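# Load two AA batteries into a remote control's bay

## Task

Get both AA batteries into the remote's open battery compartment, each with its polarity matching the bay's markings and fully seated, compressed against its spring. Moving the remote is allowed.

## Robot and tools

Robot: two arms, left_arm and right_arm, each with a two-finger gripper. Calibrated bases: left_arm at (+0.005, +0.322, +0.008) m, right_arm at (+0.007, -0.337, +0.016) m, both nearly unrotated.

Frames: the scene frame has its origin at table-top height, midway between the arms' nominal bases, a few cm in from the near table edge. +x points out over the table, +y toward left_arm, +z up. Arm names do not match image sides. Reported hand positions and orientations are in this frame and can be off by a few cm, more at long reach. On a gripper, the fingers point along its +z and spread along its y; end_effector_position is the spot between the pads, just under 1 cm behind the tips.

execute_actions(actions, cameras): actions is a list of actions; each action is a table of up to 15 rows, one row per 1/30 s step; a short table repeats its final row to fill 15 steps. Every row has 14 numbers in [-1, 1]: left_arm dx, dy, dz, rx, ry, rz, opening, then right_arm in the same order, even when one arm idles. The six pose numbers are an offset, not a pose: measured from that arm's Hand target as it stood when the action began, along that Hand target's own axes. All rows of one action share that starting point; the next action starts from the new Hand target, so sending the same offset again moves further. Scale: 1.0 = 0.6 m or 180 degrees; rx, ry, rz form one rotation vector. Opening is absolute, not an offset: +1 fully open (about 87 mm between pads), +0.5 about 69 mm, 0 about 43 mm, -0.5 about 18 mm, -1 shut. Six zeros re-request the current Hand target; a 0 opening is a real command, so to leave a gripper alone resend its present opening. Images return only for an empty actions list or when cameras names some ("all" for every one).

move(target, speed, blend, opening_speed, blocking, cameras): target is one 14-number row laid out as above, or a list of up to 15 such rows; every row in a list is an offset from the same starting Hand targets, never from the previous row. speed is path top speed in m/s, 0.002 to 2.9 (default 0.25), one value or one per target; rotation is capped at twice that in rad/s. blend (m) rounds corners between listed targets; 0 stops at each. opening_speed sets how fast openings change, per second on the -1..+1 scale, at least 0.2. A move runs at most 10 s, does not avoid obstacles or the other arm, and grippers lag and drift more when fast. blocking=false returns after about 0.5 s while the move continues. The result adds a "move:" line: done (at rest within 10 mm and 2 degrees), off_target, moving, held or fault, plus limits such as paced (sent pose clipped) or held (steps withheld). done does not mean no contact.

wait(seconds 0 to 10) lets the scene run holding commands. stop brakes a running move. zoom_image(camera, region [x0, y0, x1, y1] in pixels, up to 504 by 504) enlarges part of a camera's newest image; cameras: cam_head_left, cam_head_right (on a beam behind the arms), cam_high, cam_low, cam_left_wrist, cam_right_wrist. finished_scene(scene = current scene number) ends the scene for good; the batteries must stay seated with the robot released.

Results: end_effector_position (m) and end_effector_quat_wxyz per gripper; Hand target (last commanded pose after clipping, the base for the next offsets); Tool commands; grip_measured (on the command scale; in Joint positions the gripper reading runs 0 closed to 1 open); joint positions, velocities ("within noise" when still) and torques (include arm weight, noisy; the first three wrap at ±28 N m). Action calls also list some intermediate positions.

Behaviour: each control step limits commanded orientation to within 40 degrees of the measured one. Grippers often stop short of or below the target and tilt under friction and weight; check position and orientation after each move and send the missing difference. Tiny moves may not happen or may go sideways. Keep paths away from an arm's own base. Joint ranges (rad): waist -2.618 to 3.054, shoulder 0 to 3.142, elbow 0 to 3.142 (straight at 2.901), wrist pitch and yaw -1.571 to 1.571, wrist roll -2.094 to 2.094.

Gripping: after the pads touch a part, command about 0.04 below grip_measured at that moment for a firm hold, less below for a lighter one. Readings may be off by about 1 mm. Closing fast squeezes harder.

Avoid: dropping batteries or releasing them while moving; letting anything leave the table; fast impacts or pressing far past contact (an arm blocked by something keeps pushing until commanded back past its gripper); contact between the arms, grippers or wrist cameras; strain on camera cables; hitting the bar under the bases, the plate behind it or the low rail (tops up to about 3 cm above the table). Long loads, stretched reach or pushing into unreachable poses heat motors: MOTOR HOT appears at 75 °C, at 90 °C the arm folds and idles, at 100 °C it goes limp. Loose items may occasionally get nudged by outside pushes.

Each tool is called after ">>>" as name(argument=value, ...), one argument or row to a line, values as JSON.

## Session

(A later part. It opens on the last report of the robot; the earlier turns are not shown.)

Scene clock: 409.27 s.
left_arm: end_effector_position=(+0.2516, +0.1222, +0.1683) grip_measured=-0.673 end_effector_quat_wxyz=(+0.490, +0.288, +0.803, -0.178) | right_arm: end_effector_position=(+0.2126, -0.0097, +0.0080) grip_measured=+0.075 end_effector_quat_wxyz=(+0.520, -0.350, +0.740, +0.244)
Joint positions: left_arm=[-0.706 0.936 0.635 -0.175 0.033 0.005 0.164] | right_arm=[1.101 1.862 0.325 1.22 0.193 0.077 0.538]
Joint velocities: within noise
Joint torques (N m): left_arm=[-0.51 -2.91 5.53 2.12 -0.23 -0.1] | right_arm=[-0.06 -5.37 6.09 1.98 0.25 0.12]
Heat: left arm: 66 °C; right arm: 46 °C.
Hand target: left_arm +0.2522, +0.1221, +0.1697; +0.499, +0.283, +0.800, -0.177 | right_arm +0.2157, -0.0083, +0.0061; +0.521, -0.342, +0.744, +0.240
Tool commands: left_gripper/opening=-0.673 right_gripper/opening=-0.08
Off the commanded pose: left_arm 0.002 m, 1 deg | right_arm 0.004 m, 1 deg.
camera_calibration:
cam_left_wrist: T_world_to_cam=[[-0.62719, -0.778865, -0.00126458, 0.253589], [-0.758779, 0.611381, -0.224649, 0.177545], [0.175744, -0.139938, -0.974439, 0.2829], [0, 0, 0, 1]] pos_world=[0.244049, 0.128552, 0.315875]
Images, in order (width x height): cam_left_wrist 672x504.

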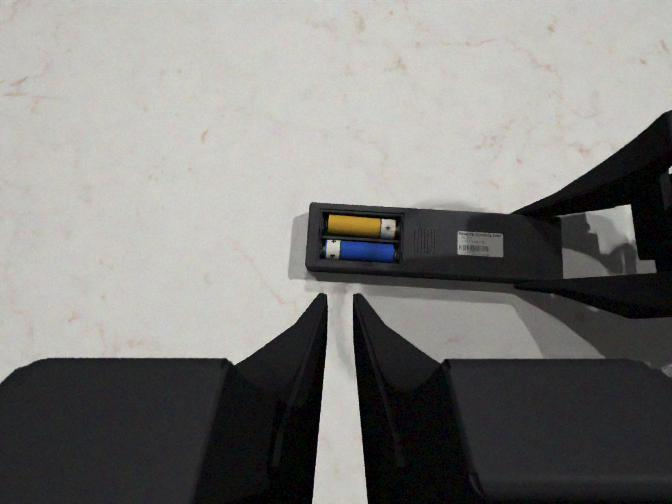

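>>> move(
  target=[0.12127, -0.01215, 0.1608, -0.34161, 0.16543, -0.33586, -1, 0, 0, 0, 0, 0, 0, -0.08],
  speed=0.25,
  cameras=["cam_left_wrist"],
)

>>> zoom_image(
  camera="cam_left_wrist",
  region=[286, 210, 426, 310],
)

Scene clock: 421.50 s.
left_arm: end_effector_position=(+0.2868, +0.0849, +0.0621) grip_measured=-0.972 end_effector_quat_wxyz=(+0.220, -0.373, +0.897, +0.092) | right_arm: end_effector_position=(+0.2126, -0.0097, +0.0080) grip_measured=+0.075 end_effector_quat_wxyz=(+0.520, -0.350, +0.740, +0.244)
Joint positions: left_arm=[-0.862 1.971 1.514 -1.132 -0.474 -1.607 0.014] | right_arm=[1.101 1.862 0.325 1.22 0.193 0.077 0.538]
Joint torques (N m): left_arm=[0.36 -7.83 7.69 -0.09 -0.22 -0.16] | right_arm=[-0.08 -5.37 6.09 1.98 0.26 0.12]
Heat: left arm: 63 °C; right arm: 46 °C.
Hand target: left_arm +0.2899, +0.0819, +0.0620; +0.215, -0.380, +0.895, +0.091 | right_arm +0.2157, -0.0083, +0.0061; +0.521, -0.342, +0.744, +0.240
Off the commanded pose: left_arm 0.004 m, 1 deg | right_arm 0.004 m, 1 deg.
move: done
camera_calibration:
cam_left_wrist: T_world_to_cam=[[0.714492, -0.699554, -0.0111775, -0.144436], [-0.644261, -0.66408, 0.379376, 0.241086], [-0.272817, -0.26386, -0.925175, 0.304104], [0, 0, 0, 1]] pos_world=[0.341485, 0.1393, 0.188273]
Images, in order (width x height): cam_left_wrist 672x504.

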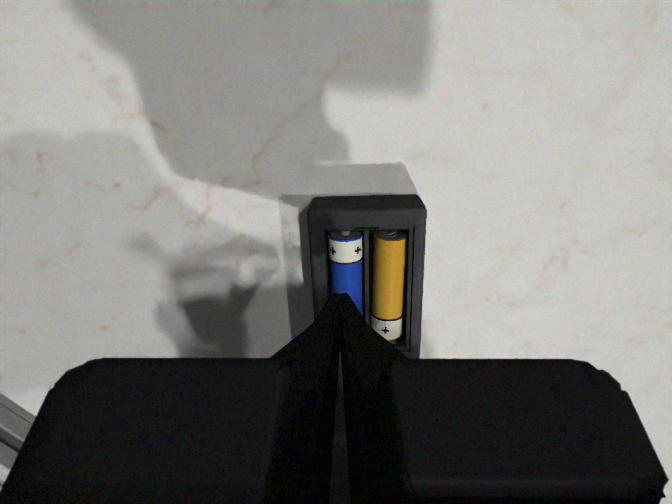

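Scaled by 3.600 from the camera's 672x504 image, which has a finer 960x720 frame.

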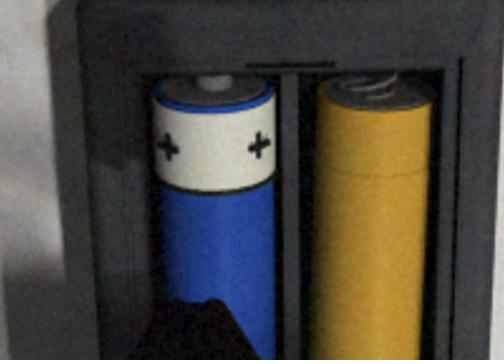

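>>> move(
  target=[0.00645, -0.00553, 0.05658, 0, 0, 0, -1, 0, 0, 0, 0, 0, 0, -0.08],
  speed=0.08,
  cameras=["cam_left_wrist"],
)

>>> zoom_image(
  camera="cam_left_wrist",
  region=[286, 230, 426, 330],
)

Scene clock: 427.73 s.
left_arm: end_effector_position=(+0.3017, +0.0850, +0.0404) grip_measured=-0.972 end_effector_quat_wxyz=(+0.223, -0.381, +0.894, +0.083) | right_arm: end_effector_position=(+0.2126, -0.0097, +0.0080) grip_measured=+0.075 end_effector_quat_wxyz=(+0.520, -0.350, +0.740, +0.244)
Joint positions: left_arm=[-0.833 2.009 1.481 -1.03 -0.473 -1.588 0.014] | right_arm=[1.101 1.862 0.325 1.22 0.193 0.077 0.538]
Joint torques (N m): left_arm=[0.55 -8.36 3.77 0.23 -0.28 0.01] | right_arm=[-0.06 -5.37 6.11 1.98 0.25 0.12]
Heat: left arm: 63 °C; right arm: 46 °C.
Hand target: left_arm +0.3007, +0.0881, +0.0300; +0.215, -0.380, +0.895, +0.091 | right_arm +0.2157, -0.0083, +0.0061; +0.521, -0.342, +0.744, +0.240
Off the commanded pose: left_arm 0.011 m, 1 deg | right_arm 0.004 m, 1 deg.
move: off_target (left_arm)
camera_calibration:
cam_left_wrist: T_world_to_cam=[[0.722954, -0.690818, 0.0104273, -0.159415], [-0.641664, -0.665766, 0.380819, 0.258353], [-0.256134, -0.282005, -0.924591, 0.284653], [0, 0, 0, 1]] pos_world=[0.353935, 0.142149, 0.166465]
Images, in order (width x height): cam_left_wrist 672x504.

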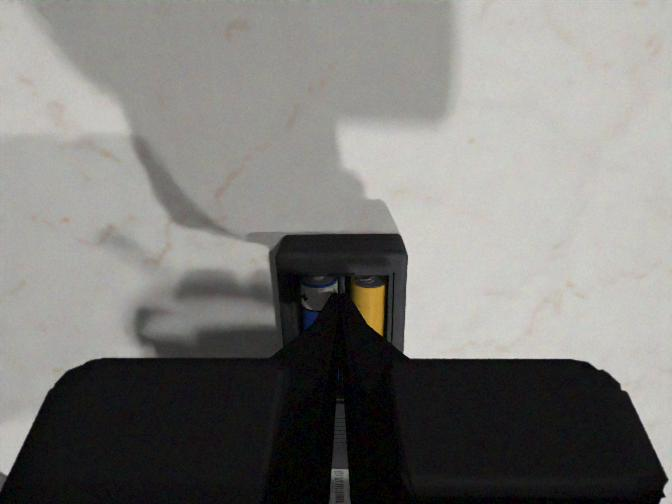

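Scaled by 3.600 from the camera's 672x504 image, which has a finer 960x720 frame.

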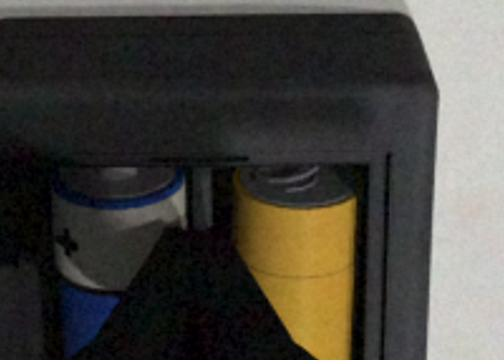

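>>> move(
  target=[
    [-0.01798, 0.01813, -0.03198, 0, 0, 0, -1, 0, 0, 0, 0, 0, 0, -0.08],
    [-0.00133, 0.01813, 0.00068, 0, 0, 0, -1, 0, 0, 0, 0, 0, 0, -0.08],
  ],
  speed=[0.12, 0.06],
  cameras=["cam_left_wrist"],
)

>>> zoom_image(
  camera="cam_left_wrist",
  region=[286, 220, 426, 320],
)

Scene clock: 432.57 s.
left_arm: end_effector_position=(+0.3012, +0.0870, +0.0349) grip_measured=-0.972 end_effector_quat_wxyz=(+0.226, -0.383, +0.892, +0.077) | right_arm: end_effector_position=(+0.2121, -0.0094, +0.0080) grip_measured=+0.075 end_effector_quat_wxyz=(+0.520, -0.351, +0.740, +0.245)
Joint positions: left_arm=[-0.831 1.996 1.439 -0.986 -0.473 -1.587 0.014] | right_arm=[1.102 1.862 0.325 1.22 0.193 0.077 0.538]
Joint torques (N m): left_arm=[0.68 -10.15 2.37 0.17 -0.25 -0.05] | right_arm=[-0.18 -5.38 6.11 1.98 0.26 0.12]
Heat: left arm: 64 °C; right arm: 46 °C.
Hand target: left_arm +0.2935, +0.0964, +0.0299; +0.214, -0.380, +0.895, +0.091 | right_arm +0.2157, -0.0082, +0.0061; +0.521, -0.342, +0.744, +0.240
Off the commanded pose: left_arm 0.013 m, 2 deg | right_arm 0.004 m, 1 deg.
move: off_target (left_arm)
camera_calibration:
cam_left_wrist: T_world_to_cam=[[0.723845, -0.689516, 0.024822, -0.158573], [-0.644529, -0.662903, 0.380975, 0.262057], [-0.246234, -0.291766, -0.924252, 0.277914], [0, 0, 0, 1]] pos_world=[0.352118, 0.145466, 0.160962]
Images, in order (width x height): cam_left_wrist 672x504.

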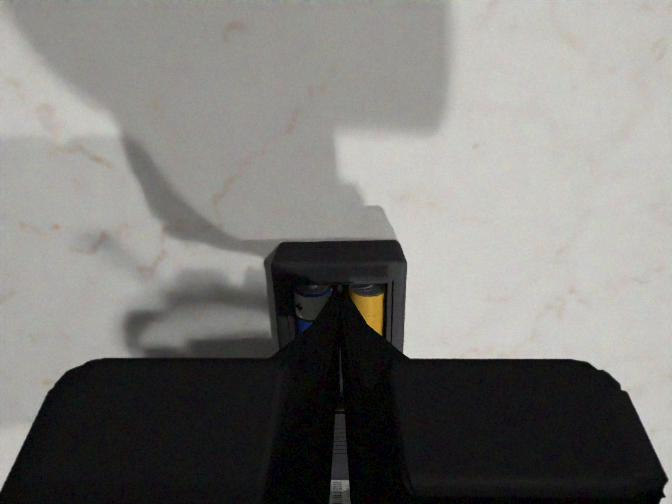

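Scaled by 3.600 from the camera's 672x504 image, which has a finer 960x720 frame.

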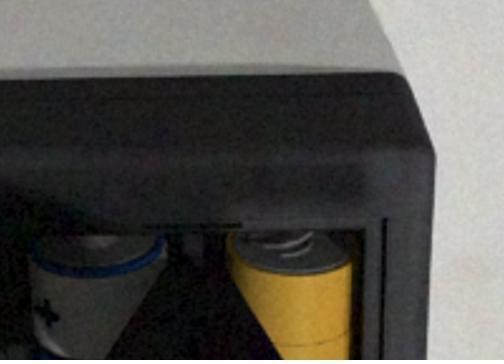

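>>> move(
  target=[-0.02119, 0, -0.04158, 0, 0, 0, -1, 0, 0, 0, 0, 0, 0, -0.08],
  speed=0.1,
)

Scene clock: 434.70 s.
left_arm: end_effector_position=(+0.2922, +0.0960, +0.0414) grip_measured=-0.972 end_effector_quat_wxyz=(+0.215, -0.377, +0.895, +0.103) | right_arm: end_effector_position=(+0.2106, -0.0084, +0.0079) grip_measured=+0.075 end_effector_quat_wxyz=(+0.518, -0.353, +0.739, +0.247)
Joint positions: left_arm=[-0.83 1.995 1.464 -1.071 -0.472 -1.587 0.014] | right_arm=[1.104 1.862 0.325 1.22 0.187 0.077 0.538]
Joint torques (N m): left_arm=[0.75 -12.63 6.54 -0.2 -0.25 0.01] | right_arm=[-0.39 -5.39 6.08 1.99 0.32 0.12]
Heat: left arm: 65 °C; right arm: 46 °C.
Hand target: left_arm +0.2935, +0.0963, +0.0580; +0.215, -0.380, +0.895, +0.091 | right_arm +0.2157, -0.0083, +0.0061; +0.521, -0.342, +0.744, +0.240
Off the commanded pose: left_arm 0.017 m, 1 deg | right_arm 0.005 m, 2 deg.
move: off_target (left_arm)

>>> execute_actions(
  actions=[],
  cameras=["cam_left_wrist"],
)

>>> zoom_image(
  camera="cam_left_wrist",
  region=[286, 210, 446, 330],
)

Scene clock: 435.17 s.
left_arm: end_effector_position=(+0.2921, +0.0960, +0.0414) grip_measured=-0.972 end_effector_quat_wxyz=(+0.215, -0.377, +0.895, +0.103) | right_arm: end_effector_position=(+0.2106, -0.0084, +0.0079) grip_measured=+0.075 end_effector_quat_wxyz=(+0.518, -0.353, +0.739, +0.247)
Joint positions: left_arm=[-0.83 1.995 1.464 -1.071 -0.472 -1.587 0.014] | right_arm=[1.104 1.862 0.325 1.22 0.187 0.077 0.538]
Joint velocities: within noise
Joint torques (N m): left_arm=[0.49 -12.68 6.41 -0.11 -0.31 -0.02] | right_arm=[-0.39 -5.39 6.06 1.99 0.32 0.11]
Heat: left arm: 65 °C; right arm: 46 °C.
Hand target: left_arm +0.2934, +0.0963, +0.0580; +0.214, -0.380, +0.895, +0.091 | right_arm +0.2157, -0.0083, +0.0061; +0.521, -0.342, +0.744, +0.240
Tool commands: left_gripper/opening=-1.0 right_gripper/opening=-0.08
Off the commanded pose: left_arm 0.017 m, 1 deg | right_arm 0.005 m, 2 deg.
camera_calibration:
cam_left_wrist: T_world_to_cam=[[0.723797, -0.689182, -0.0338523, -0.143504], [-0.628337, -0.678582, 0.38042, 0.256444], [-0.28515, -0.254076, -0.924194, 0.292022], [0, 0, 0, 1]] pos_world=[0.348271, 0.149314, 0.167471]
Images, in order (width x height): cam_left_wrist 672x504.

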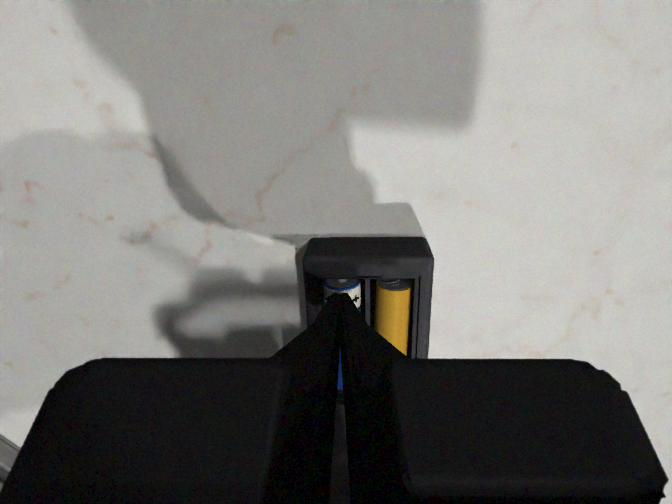

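Scaled by 3.150 from the camera's 672x504 image, which has a finer 960x720 frame.

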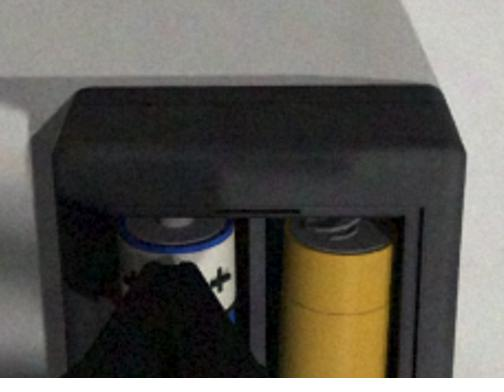

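>>> move(
  target=[0.02242, -0.00225, 0.0447, 0, 0, 0, -1, 0, 0, 0, 0, 0, 0, -0.08],
  speed=0.06,
  cameras=["cam_left_wrist"],
)

>>> zoom_image(
  camera="cam_left_wrist",
  region=[286, 210, 446, 330],
)

Scene clock: 437.67 s.
left_arm: end_effector_position=(+0.2923, +0.0958, +0.0403) grip_measured=-0.972 end_effector_quat_wxyz=(+0.218, -0.375, +0.896, +0.096) | right_arm: end_effector_position=(+0.2106, -0.0084, +0.0079) grip_measured=+0.075 end_effector_quat_wxyz=(+0.518, -0.353, +0.739, +0.247)
Joint positions: left_arm=[-0.83 1.983 1.442 -1.044 -0.472 -1.58 0.014] | right_arm=[1.104 1.862 0.325 1.22 0.187 0.077 0.538]
Joint torques (N m): left_arm=[0.75 -8.59 2.45 0.65 -0.26 -0.11] | right_arm=[-0.38 -5.39 6.06 1.98 0.32 0.12]
Heat: left arm: 67 °C; right arm: 46 °C.
Hand target: left_arm +0.2945, +0.0955, +0.0280; +0.215, -0.380, +0.895, +0.091 | right_arm +0.2157, -0.0083, +0.0061; +0.521, -0.342, +0.744, +0.240
Off the commanded pose: left_arm 0.012 m, 1 deg | right_arm 0.005 m, 2 deg.
move: off_target (left_arm)
camera_calibration:
cam_left_wrist: T_world_to_cam=[[0.71968, -0.69402, -0.0199225, -0.142719], [-0.63634, -0.670803, 0.380914, 0.258471], [-0.277726, -0.261459, -0.924396, 0.28945], [0, 0, 0, 1]] pos_world=[0.347575, 0.150012, 0.166268]
Images, in order (width x height): cam_left_wrist 672x504.

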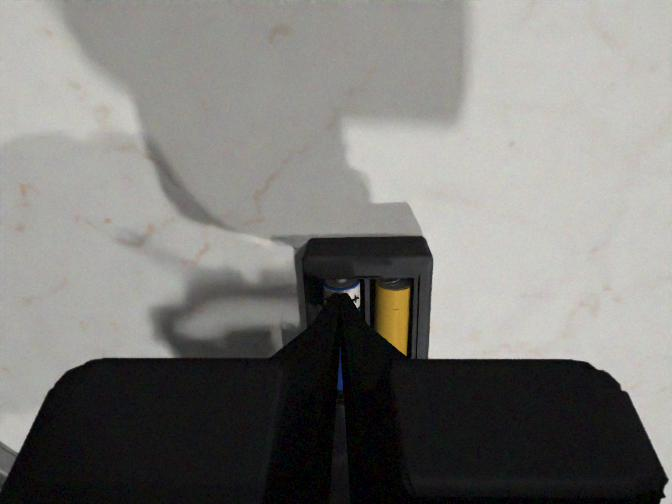

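Scaled by 3.150 from the camera's 672x504 image, which has a finer 960x720 frame.

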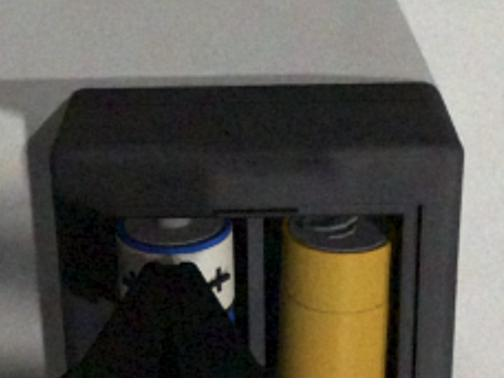

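>>> move(
  target=[
    [-0.028, 0, -0.05495, 0, 0, 0, -1, 0, 0, 0, 0, 0, 0, -0.08],
    [-0.09185, 0.08152, -0.21845, 0.34161, -0.16543, 0.33586, -1, 0, 0, 0, 0, 0, 0, -0.08],
  ],
  speed=[0.1, 0.25],
  blend=[0.015, 0],
  cameras=["cam_left_wrist"],
)

>>> zoom_image(
  camera="cam_left_wrist",
  region=[300, 195, 420, 285],
)

>>> zoom_image(
  camera="cam_left_wrist",
  region=[310, 206, 360, 268],
)

Scene clock: 447.00 s.
left_arm: end_effector_position=(+0.2520, +0.1223, +0.1681) grip_measured=-0.972 end_effector_quat_wxyz=(+0.492, +0.280, +0.806, -0.172) | right_arm: end_effector_position=(+0.2106, -0.0084, +0.0079) grip_measured=+0.075 end_effector_quat_wxyz=(+0.518, -0.353, +0.739, +0.247)
Joint positions: left_arm=[-0.721 0.938 0.636 -0.175 0.001 -0.01 0.014] | right_arm=[1.104 1.862 0.325 1.22 0.187 0.077 0.538]
Joint torques (N m): left_arm=[0.47 -2.99 5.27 2.16 0.05 -0.03] | right_arm=[-0.4 -5.39 6.06 1.98 0.32 0.12]
Heat: left arm: 67 °C; right arm: 46 °C.
Hand target: left_arm +0.2522, +0.1222, +0.1697; +0.499, +0.283, +0.800, -0.177 | right_arm +0.2157, -0.0083, +0.0061; +0.521, -0.342, +0.744, +0.240
Off the commanded pose: left_arm 0.002 m, 1 deg | right_arm 0.005 m, 2 deg.
move: done
camera_calibration:
cam_left_wrist: T_world_to_cam=[[-0.611157, -0.791505, -0.00252699, 0.251624], [-0.77115, 0.596153, -0.223447, 0.182432], [0.178366, -0.134612, -0.974713, 0.281388], [0, 0, 0, 1]] pos_world=[0.244274, 0.128283, 0.315673]
Images, in order (width x height): cam_left_wrist 672x504.

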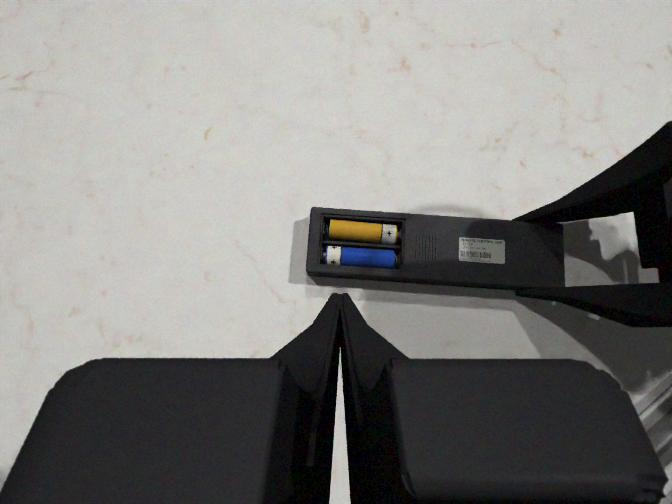

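Scaled by 4.200 from the camera's 672x504 image, which has a finer 960x720 frame.

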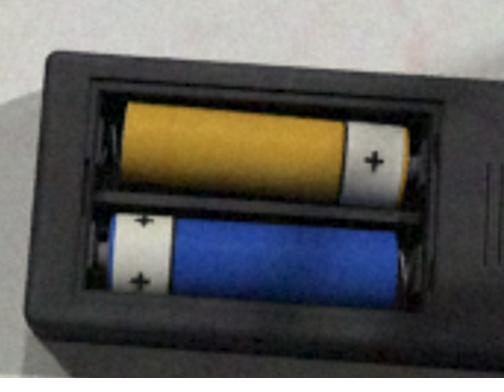

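Scaled by 8.129 from the camera's 672x504 image, which has a finer 960x720 frame.

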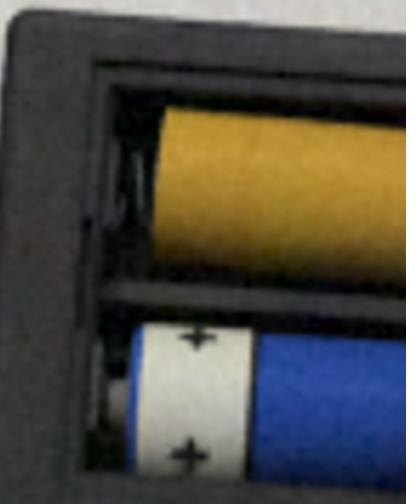

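>>> zoom_image(
  camera="cam_left_wrist",
  region=[368, 214, 418, 276],
)

>>> execute_actions(
  actions=[],
  cameras=["cam_right_wrist"],
)

>>> zoom_image(
  camera="cam_right_wrist",
  region=[255, 0, 435, 130],
)

Scaled by 8.129 from the camera's 672x504 image, which has a finer 960x720 frame.

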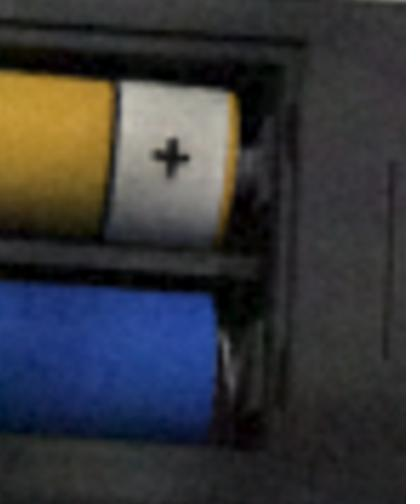

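Scene clock: 449.10 s.
left_arm: end_effector_position=(+0.2520, +0.1223, +0.1681) grip_measured=-0.972 end_effector_quat_wxyz=(+0.492, +0.280, +0.806, -0.172) | right_arm: end_effector_position=(+0.2106, -0.0084, +0.0079) grip_measured=+0.075 end_effector_quat_wxyz=(+0.518, -0.353, +0.739, +0.247)
Joint positions: left_arm=[-0.72 0.938 0.636 -0.175 0.002 -0.01 0.014] | right_arm=[1.104 1.862 0.325 1.22 0.187 0.077 0.538]
Joint velocities: within noise
Joint torques (N m): left_arm=[0.39 -3.03 5.37 2.06 0.06 0] | right_arm=[-0.4 -5.39 6.08 1.98 0.32 0.12]
Heat: left arm: 66 °C; right arm: 46 °C.
Hand target: left_arm +0.2522, +0.1222, +0.1697; +0.499, +0.283, +0.800, -0.177 | right_arm +0.2157, -0.0083, +0.0061; +0.521, -0.342, +0.744, +0.240
Tool commands: left_gripper/opening=-1.0 right_gripper/opening=-0.08
Off the commanded pose: left_arm 0.002 m, 1 deg | right_arm 0.005 m, 2 deg.
camera_calibration:
cam_right_wrist: T_world_to_cam=[[0.77063, -0.637214, 0.00936408, -0.170486], [-0.599249, -0.72956, -0.329611, 0.143869], [0.216864, 0.248397, -0.94407, 0.10788], [0, 0, 0, 1]] pos_world=[0.194199, -0.0304723, 0.150864]
Images, in order (width x height): cam_right_wrist 672x504.

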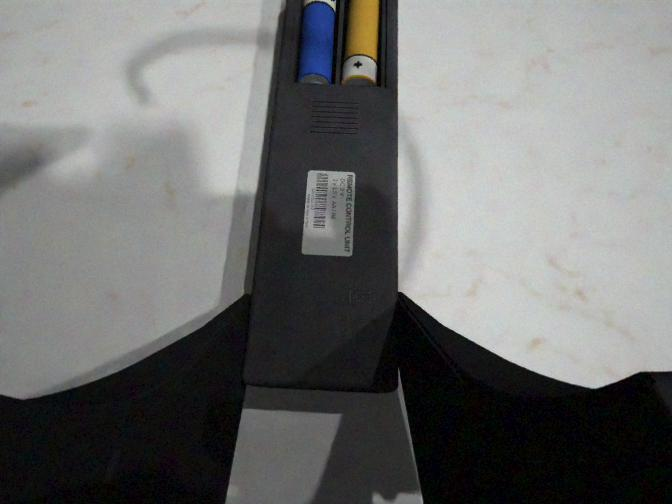

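Scaled by 2.800 from the camera's 672x504 image, which has a finer 960x720 frame.

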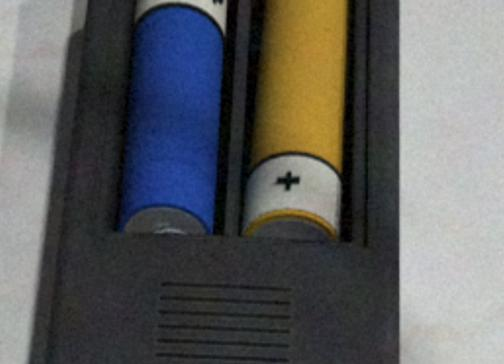

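>>> move(
  target=[
    [0, 0, 0, 0, 0, 0, -1, -0.0009, 0.0063, -0.0063, 0, 0, 0, 0.6],
    [0, 0, 0, 0, 0, 0, -1, -0.0322, 0.0063, -0.1677, 0, 0, 0, 0.6],
  ],
  speed=[0.05, 0.15],
  opening_speed=1.0,
  cameras=["cam_left_wrist", "cam_right_wrist"],
)

>>> zoom_image(
  camera="cam_left_wrist",
  region=[300, 195, 420, 285],
)

Scene clock: 459.00 s.
left_arm: end_effector_position=(+0.2520, +0.1223, +0.1681) grip_measured=-0.972 end_effector_quat_wxyz=(+0.492, +0.280, +0.806, -0.172) | right_arm: end_effector_position=(+0.1516, -0.0785, +0.0463) grip_measured=+0.600 end_effector_quat_wxyz=(+0.508, -0.361, +0.747, +0.231)
Joint positions: left_arm=[-0.72 0.938 0.636 -0.175 0.002 -0.01 0.014] | right_arm=[1.252 1.134 0.074 0.688 0.335 0.123 0.8]
Joint torques (N m): left_arm=[0.59 -3 5.27 2.12 0.06 0.02] | right_arm=[0.06 -3.56 9.13 1.99 0.32 0.17]
Heat: left arm: 63 °C; right arm: 46 °C.
Hand target: left_arm +0.2523, +0.1222, +0.1697; +0.499, +0.283, +0.800, -0.177 | right_arm +0.1556, -0.0727, +0.0586; +0.521, -0.342, +0.744, +0.240
Off the commanded pose: left_arm 0.002 m, 1 deg | right_arm 0.014 m, 3 deg.
move: off_target (right_arm)
camera_calibration:
cam_left_wrist: T_world_to_cam=[[-0.611379, -0.791335, -0.00222342, 0.251622], [-0.771021, 0.596312, -0.223469, 0.182464], [0.178165, -0.13491, -0.974708, 0.281456], [0, 0, 0, 1]] pos_world=[0.244374, 0.128283, 0.315673]
cam_right_wrist: T_world_to_cam=[[0.766615, -0.641411, 0.0298895, -0.170801], [-0.606847, -0.738945, -0.292741, 0.0686674], [0.209854, 0.206281, -0.955724, 0.172541], [0, 0, 0, 1]] pos_world=[0.136401, -0.0944043, 0.190108]
Images, in order (width x height): cam_left_wrist 672x504, cam_right_wrist 672x504.

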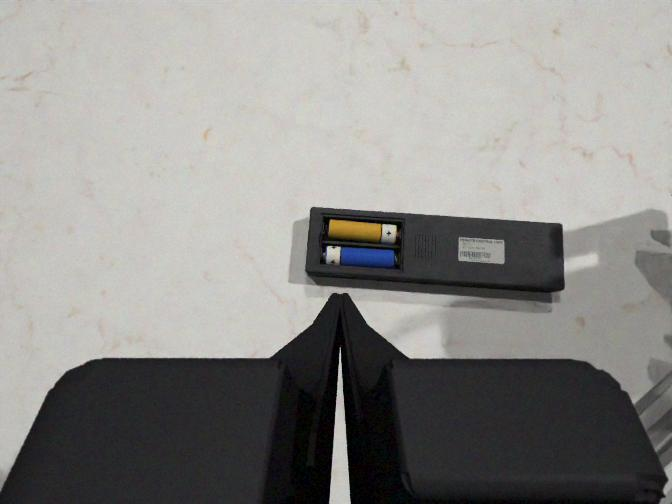

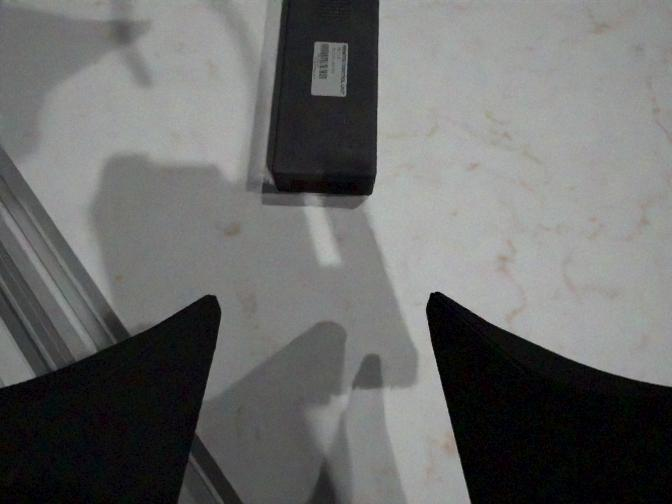

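Scaled by 4.200 from the camera's 672x504 image, which has a finer 960x720 frame.

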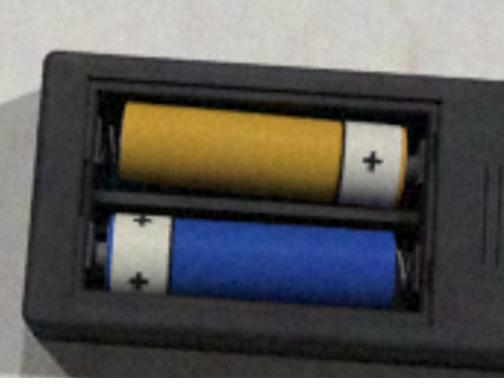

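>>> move(
  target=[0.1125, 0.04752, 0.1861, 0.0718, 0.356, -0.0172, -1, 0, 0, 0, 0, 0, 0, 0.6],
  speed=0.25,
  cameras=["cam_left_wrist"],
)

>>> zoom_image(
  camera="cam_left_wrist",
  region=[330, 200, 490, 320],
)

Scene clock: 464.13 s.
left_arm: end_effector_position=(+0.3211, +0.1011, +0.0602) grip_measured=-0.972 end_effector_quat_wxyz=(-0.037, +0.364, +0.926, -0.091) | right_arm: end_effector_position=(+0.1527, -0.0798, +0.0458) grip_measured=+0.600 end_effector_quat_wxyz=(+0.509, -0.357, +0.749, +0.228)
Joint positions: left_arm=[-0.588 2.252 1.925 -1.291 0.2 0.214 0.014] | right_arm=[1.252 1.134 0.074 0.684 0.345 0.127 0.8]
Joint torques (N m): left_arm=[0.53 -10.56 7.75 0.01 0.13 0.03] | right_arm=[0.09 -3.6 9.14 2.01 0.21 0.13]
Heat: left arm: 62 °C; right arm: 46 °C.
Hand target: left_arm +0.3250, +0.0997, +0.0600; -0.038, +0.365, +0.925, -0.098 | right_arm +0.1556, -0.0726, +0.0586; +0.521, -0.342, +0.744, +0.240
Off the commanded pose: left_arm 0.004 m, 1 deg | right_arm 0.015 m, 3 deg.
move: off_target (right_arm)
camera_calibration:
cam_left_wrist: T_world_to_cam=[[-0.668535, -0.720836, 0.182911, 0.276918], [-0.374948, 0.539113, 0.754169, 0.0440163], [-0.642242, 0.435606, -0.630692, 0.346147], [0, 0, 0, 1]] pos_world=[0.423944, 0.0250986, 0.134465]
Images, in order (width x height): cam_left_wrist 672x504.

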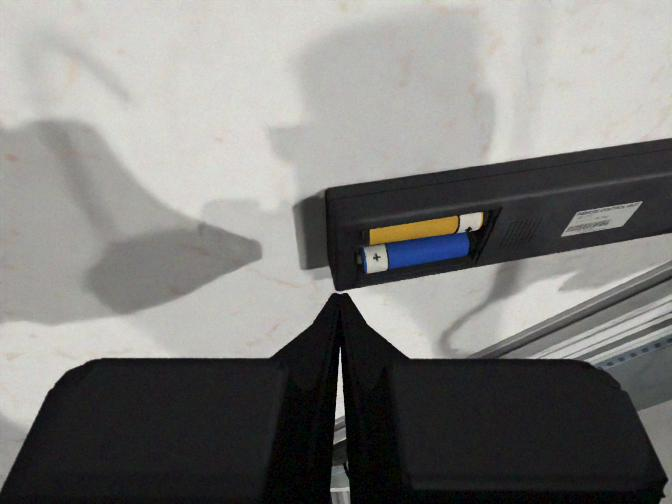

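Scaled by 3.150 from the camera's 672x504 image, which has a finer 960x720 frame.

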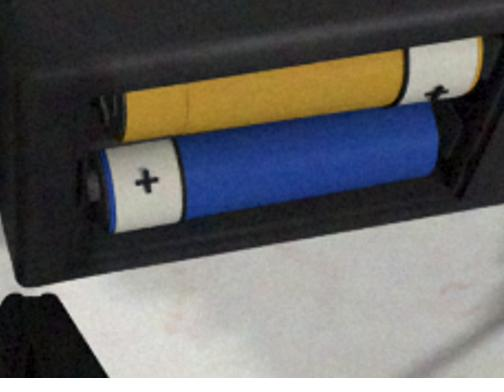

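>>> zoom_image(
  camera="cam_left_wrist",
  region=[346, 222, 410, 286],
)

>>> zoom_image(
  camera="cam_left_wrist",
  region=[440, 202, 504, 266],
)

Scaled by 7.875 from the camera's 672x504 image, which has a finer 960x720 frame.

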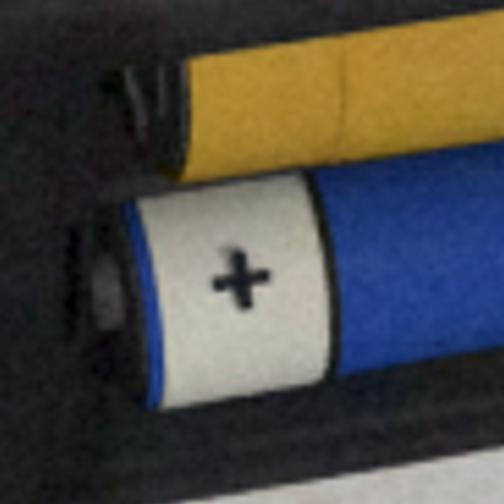

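Scaled by 7.875 from the camera's 672x504 image, which has a finer 960x720 frame.

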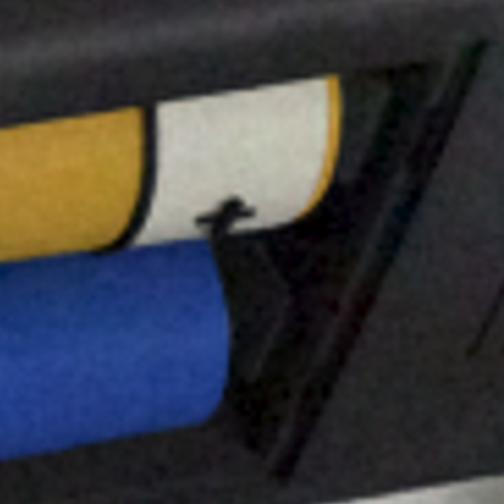

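>>> finished_scene(
  scene=2,
)

The scene is finished: the task was done.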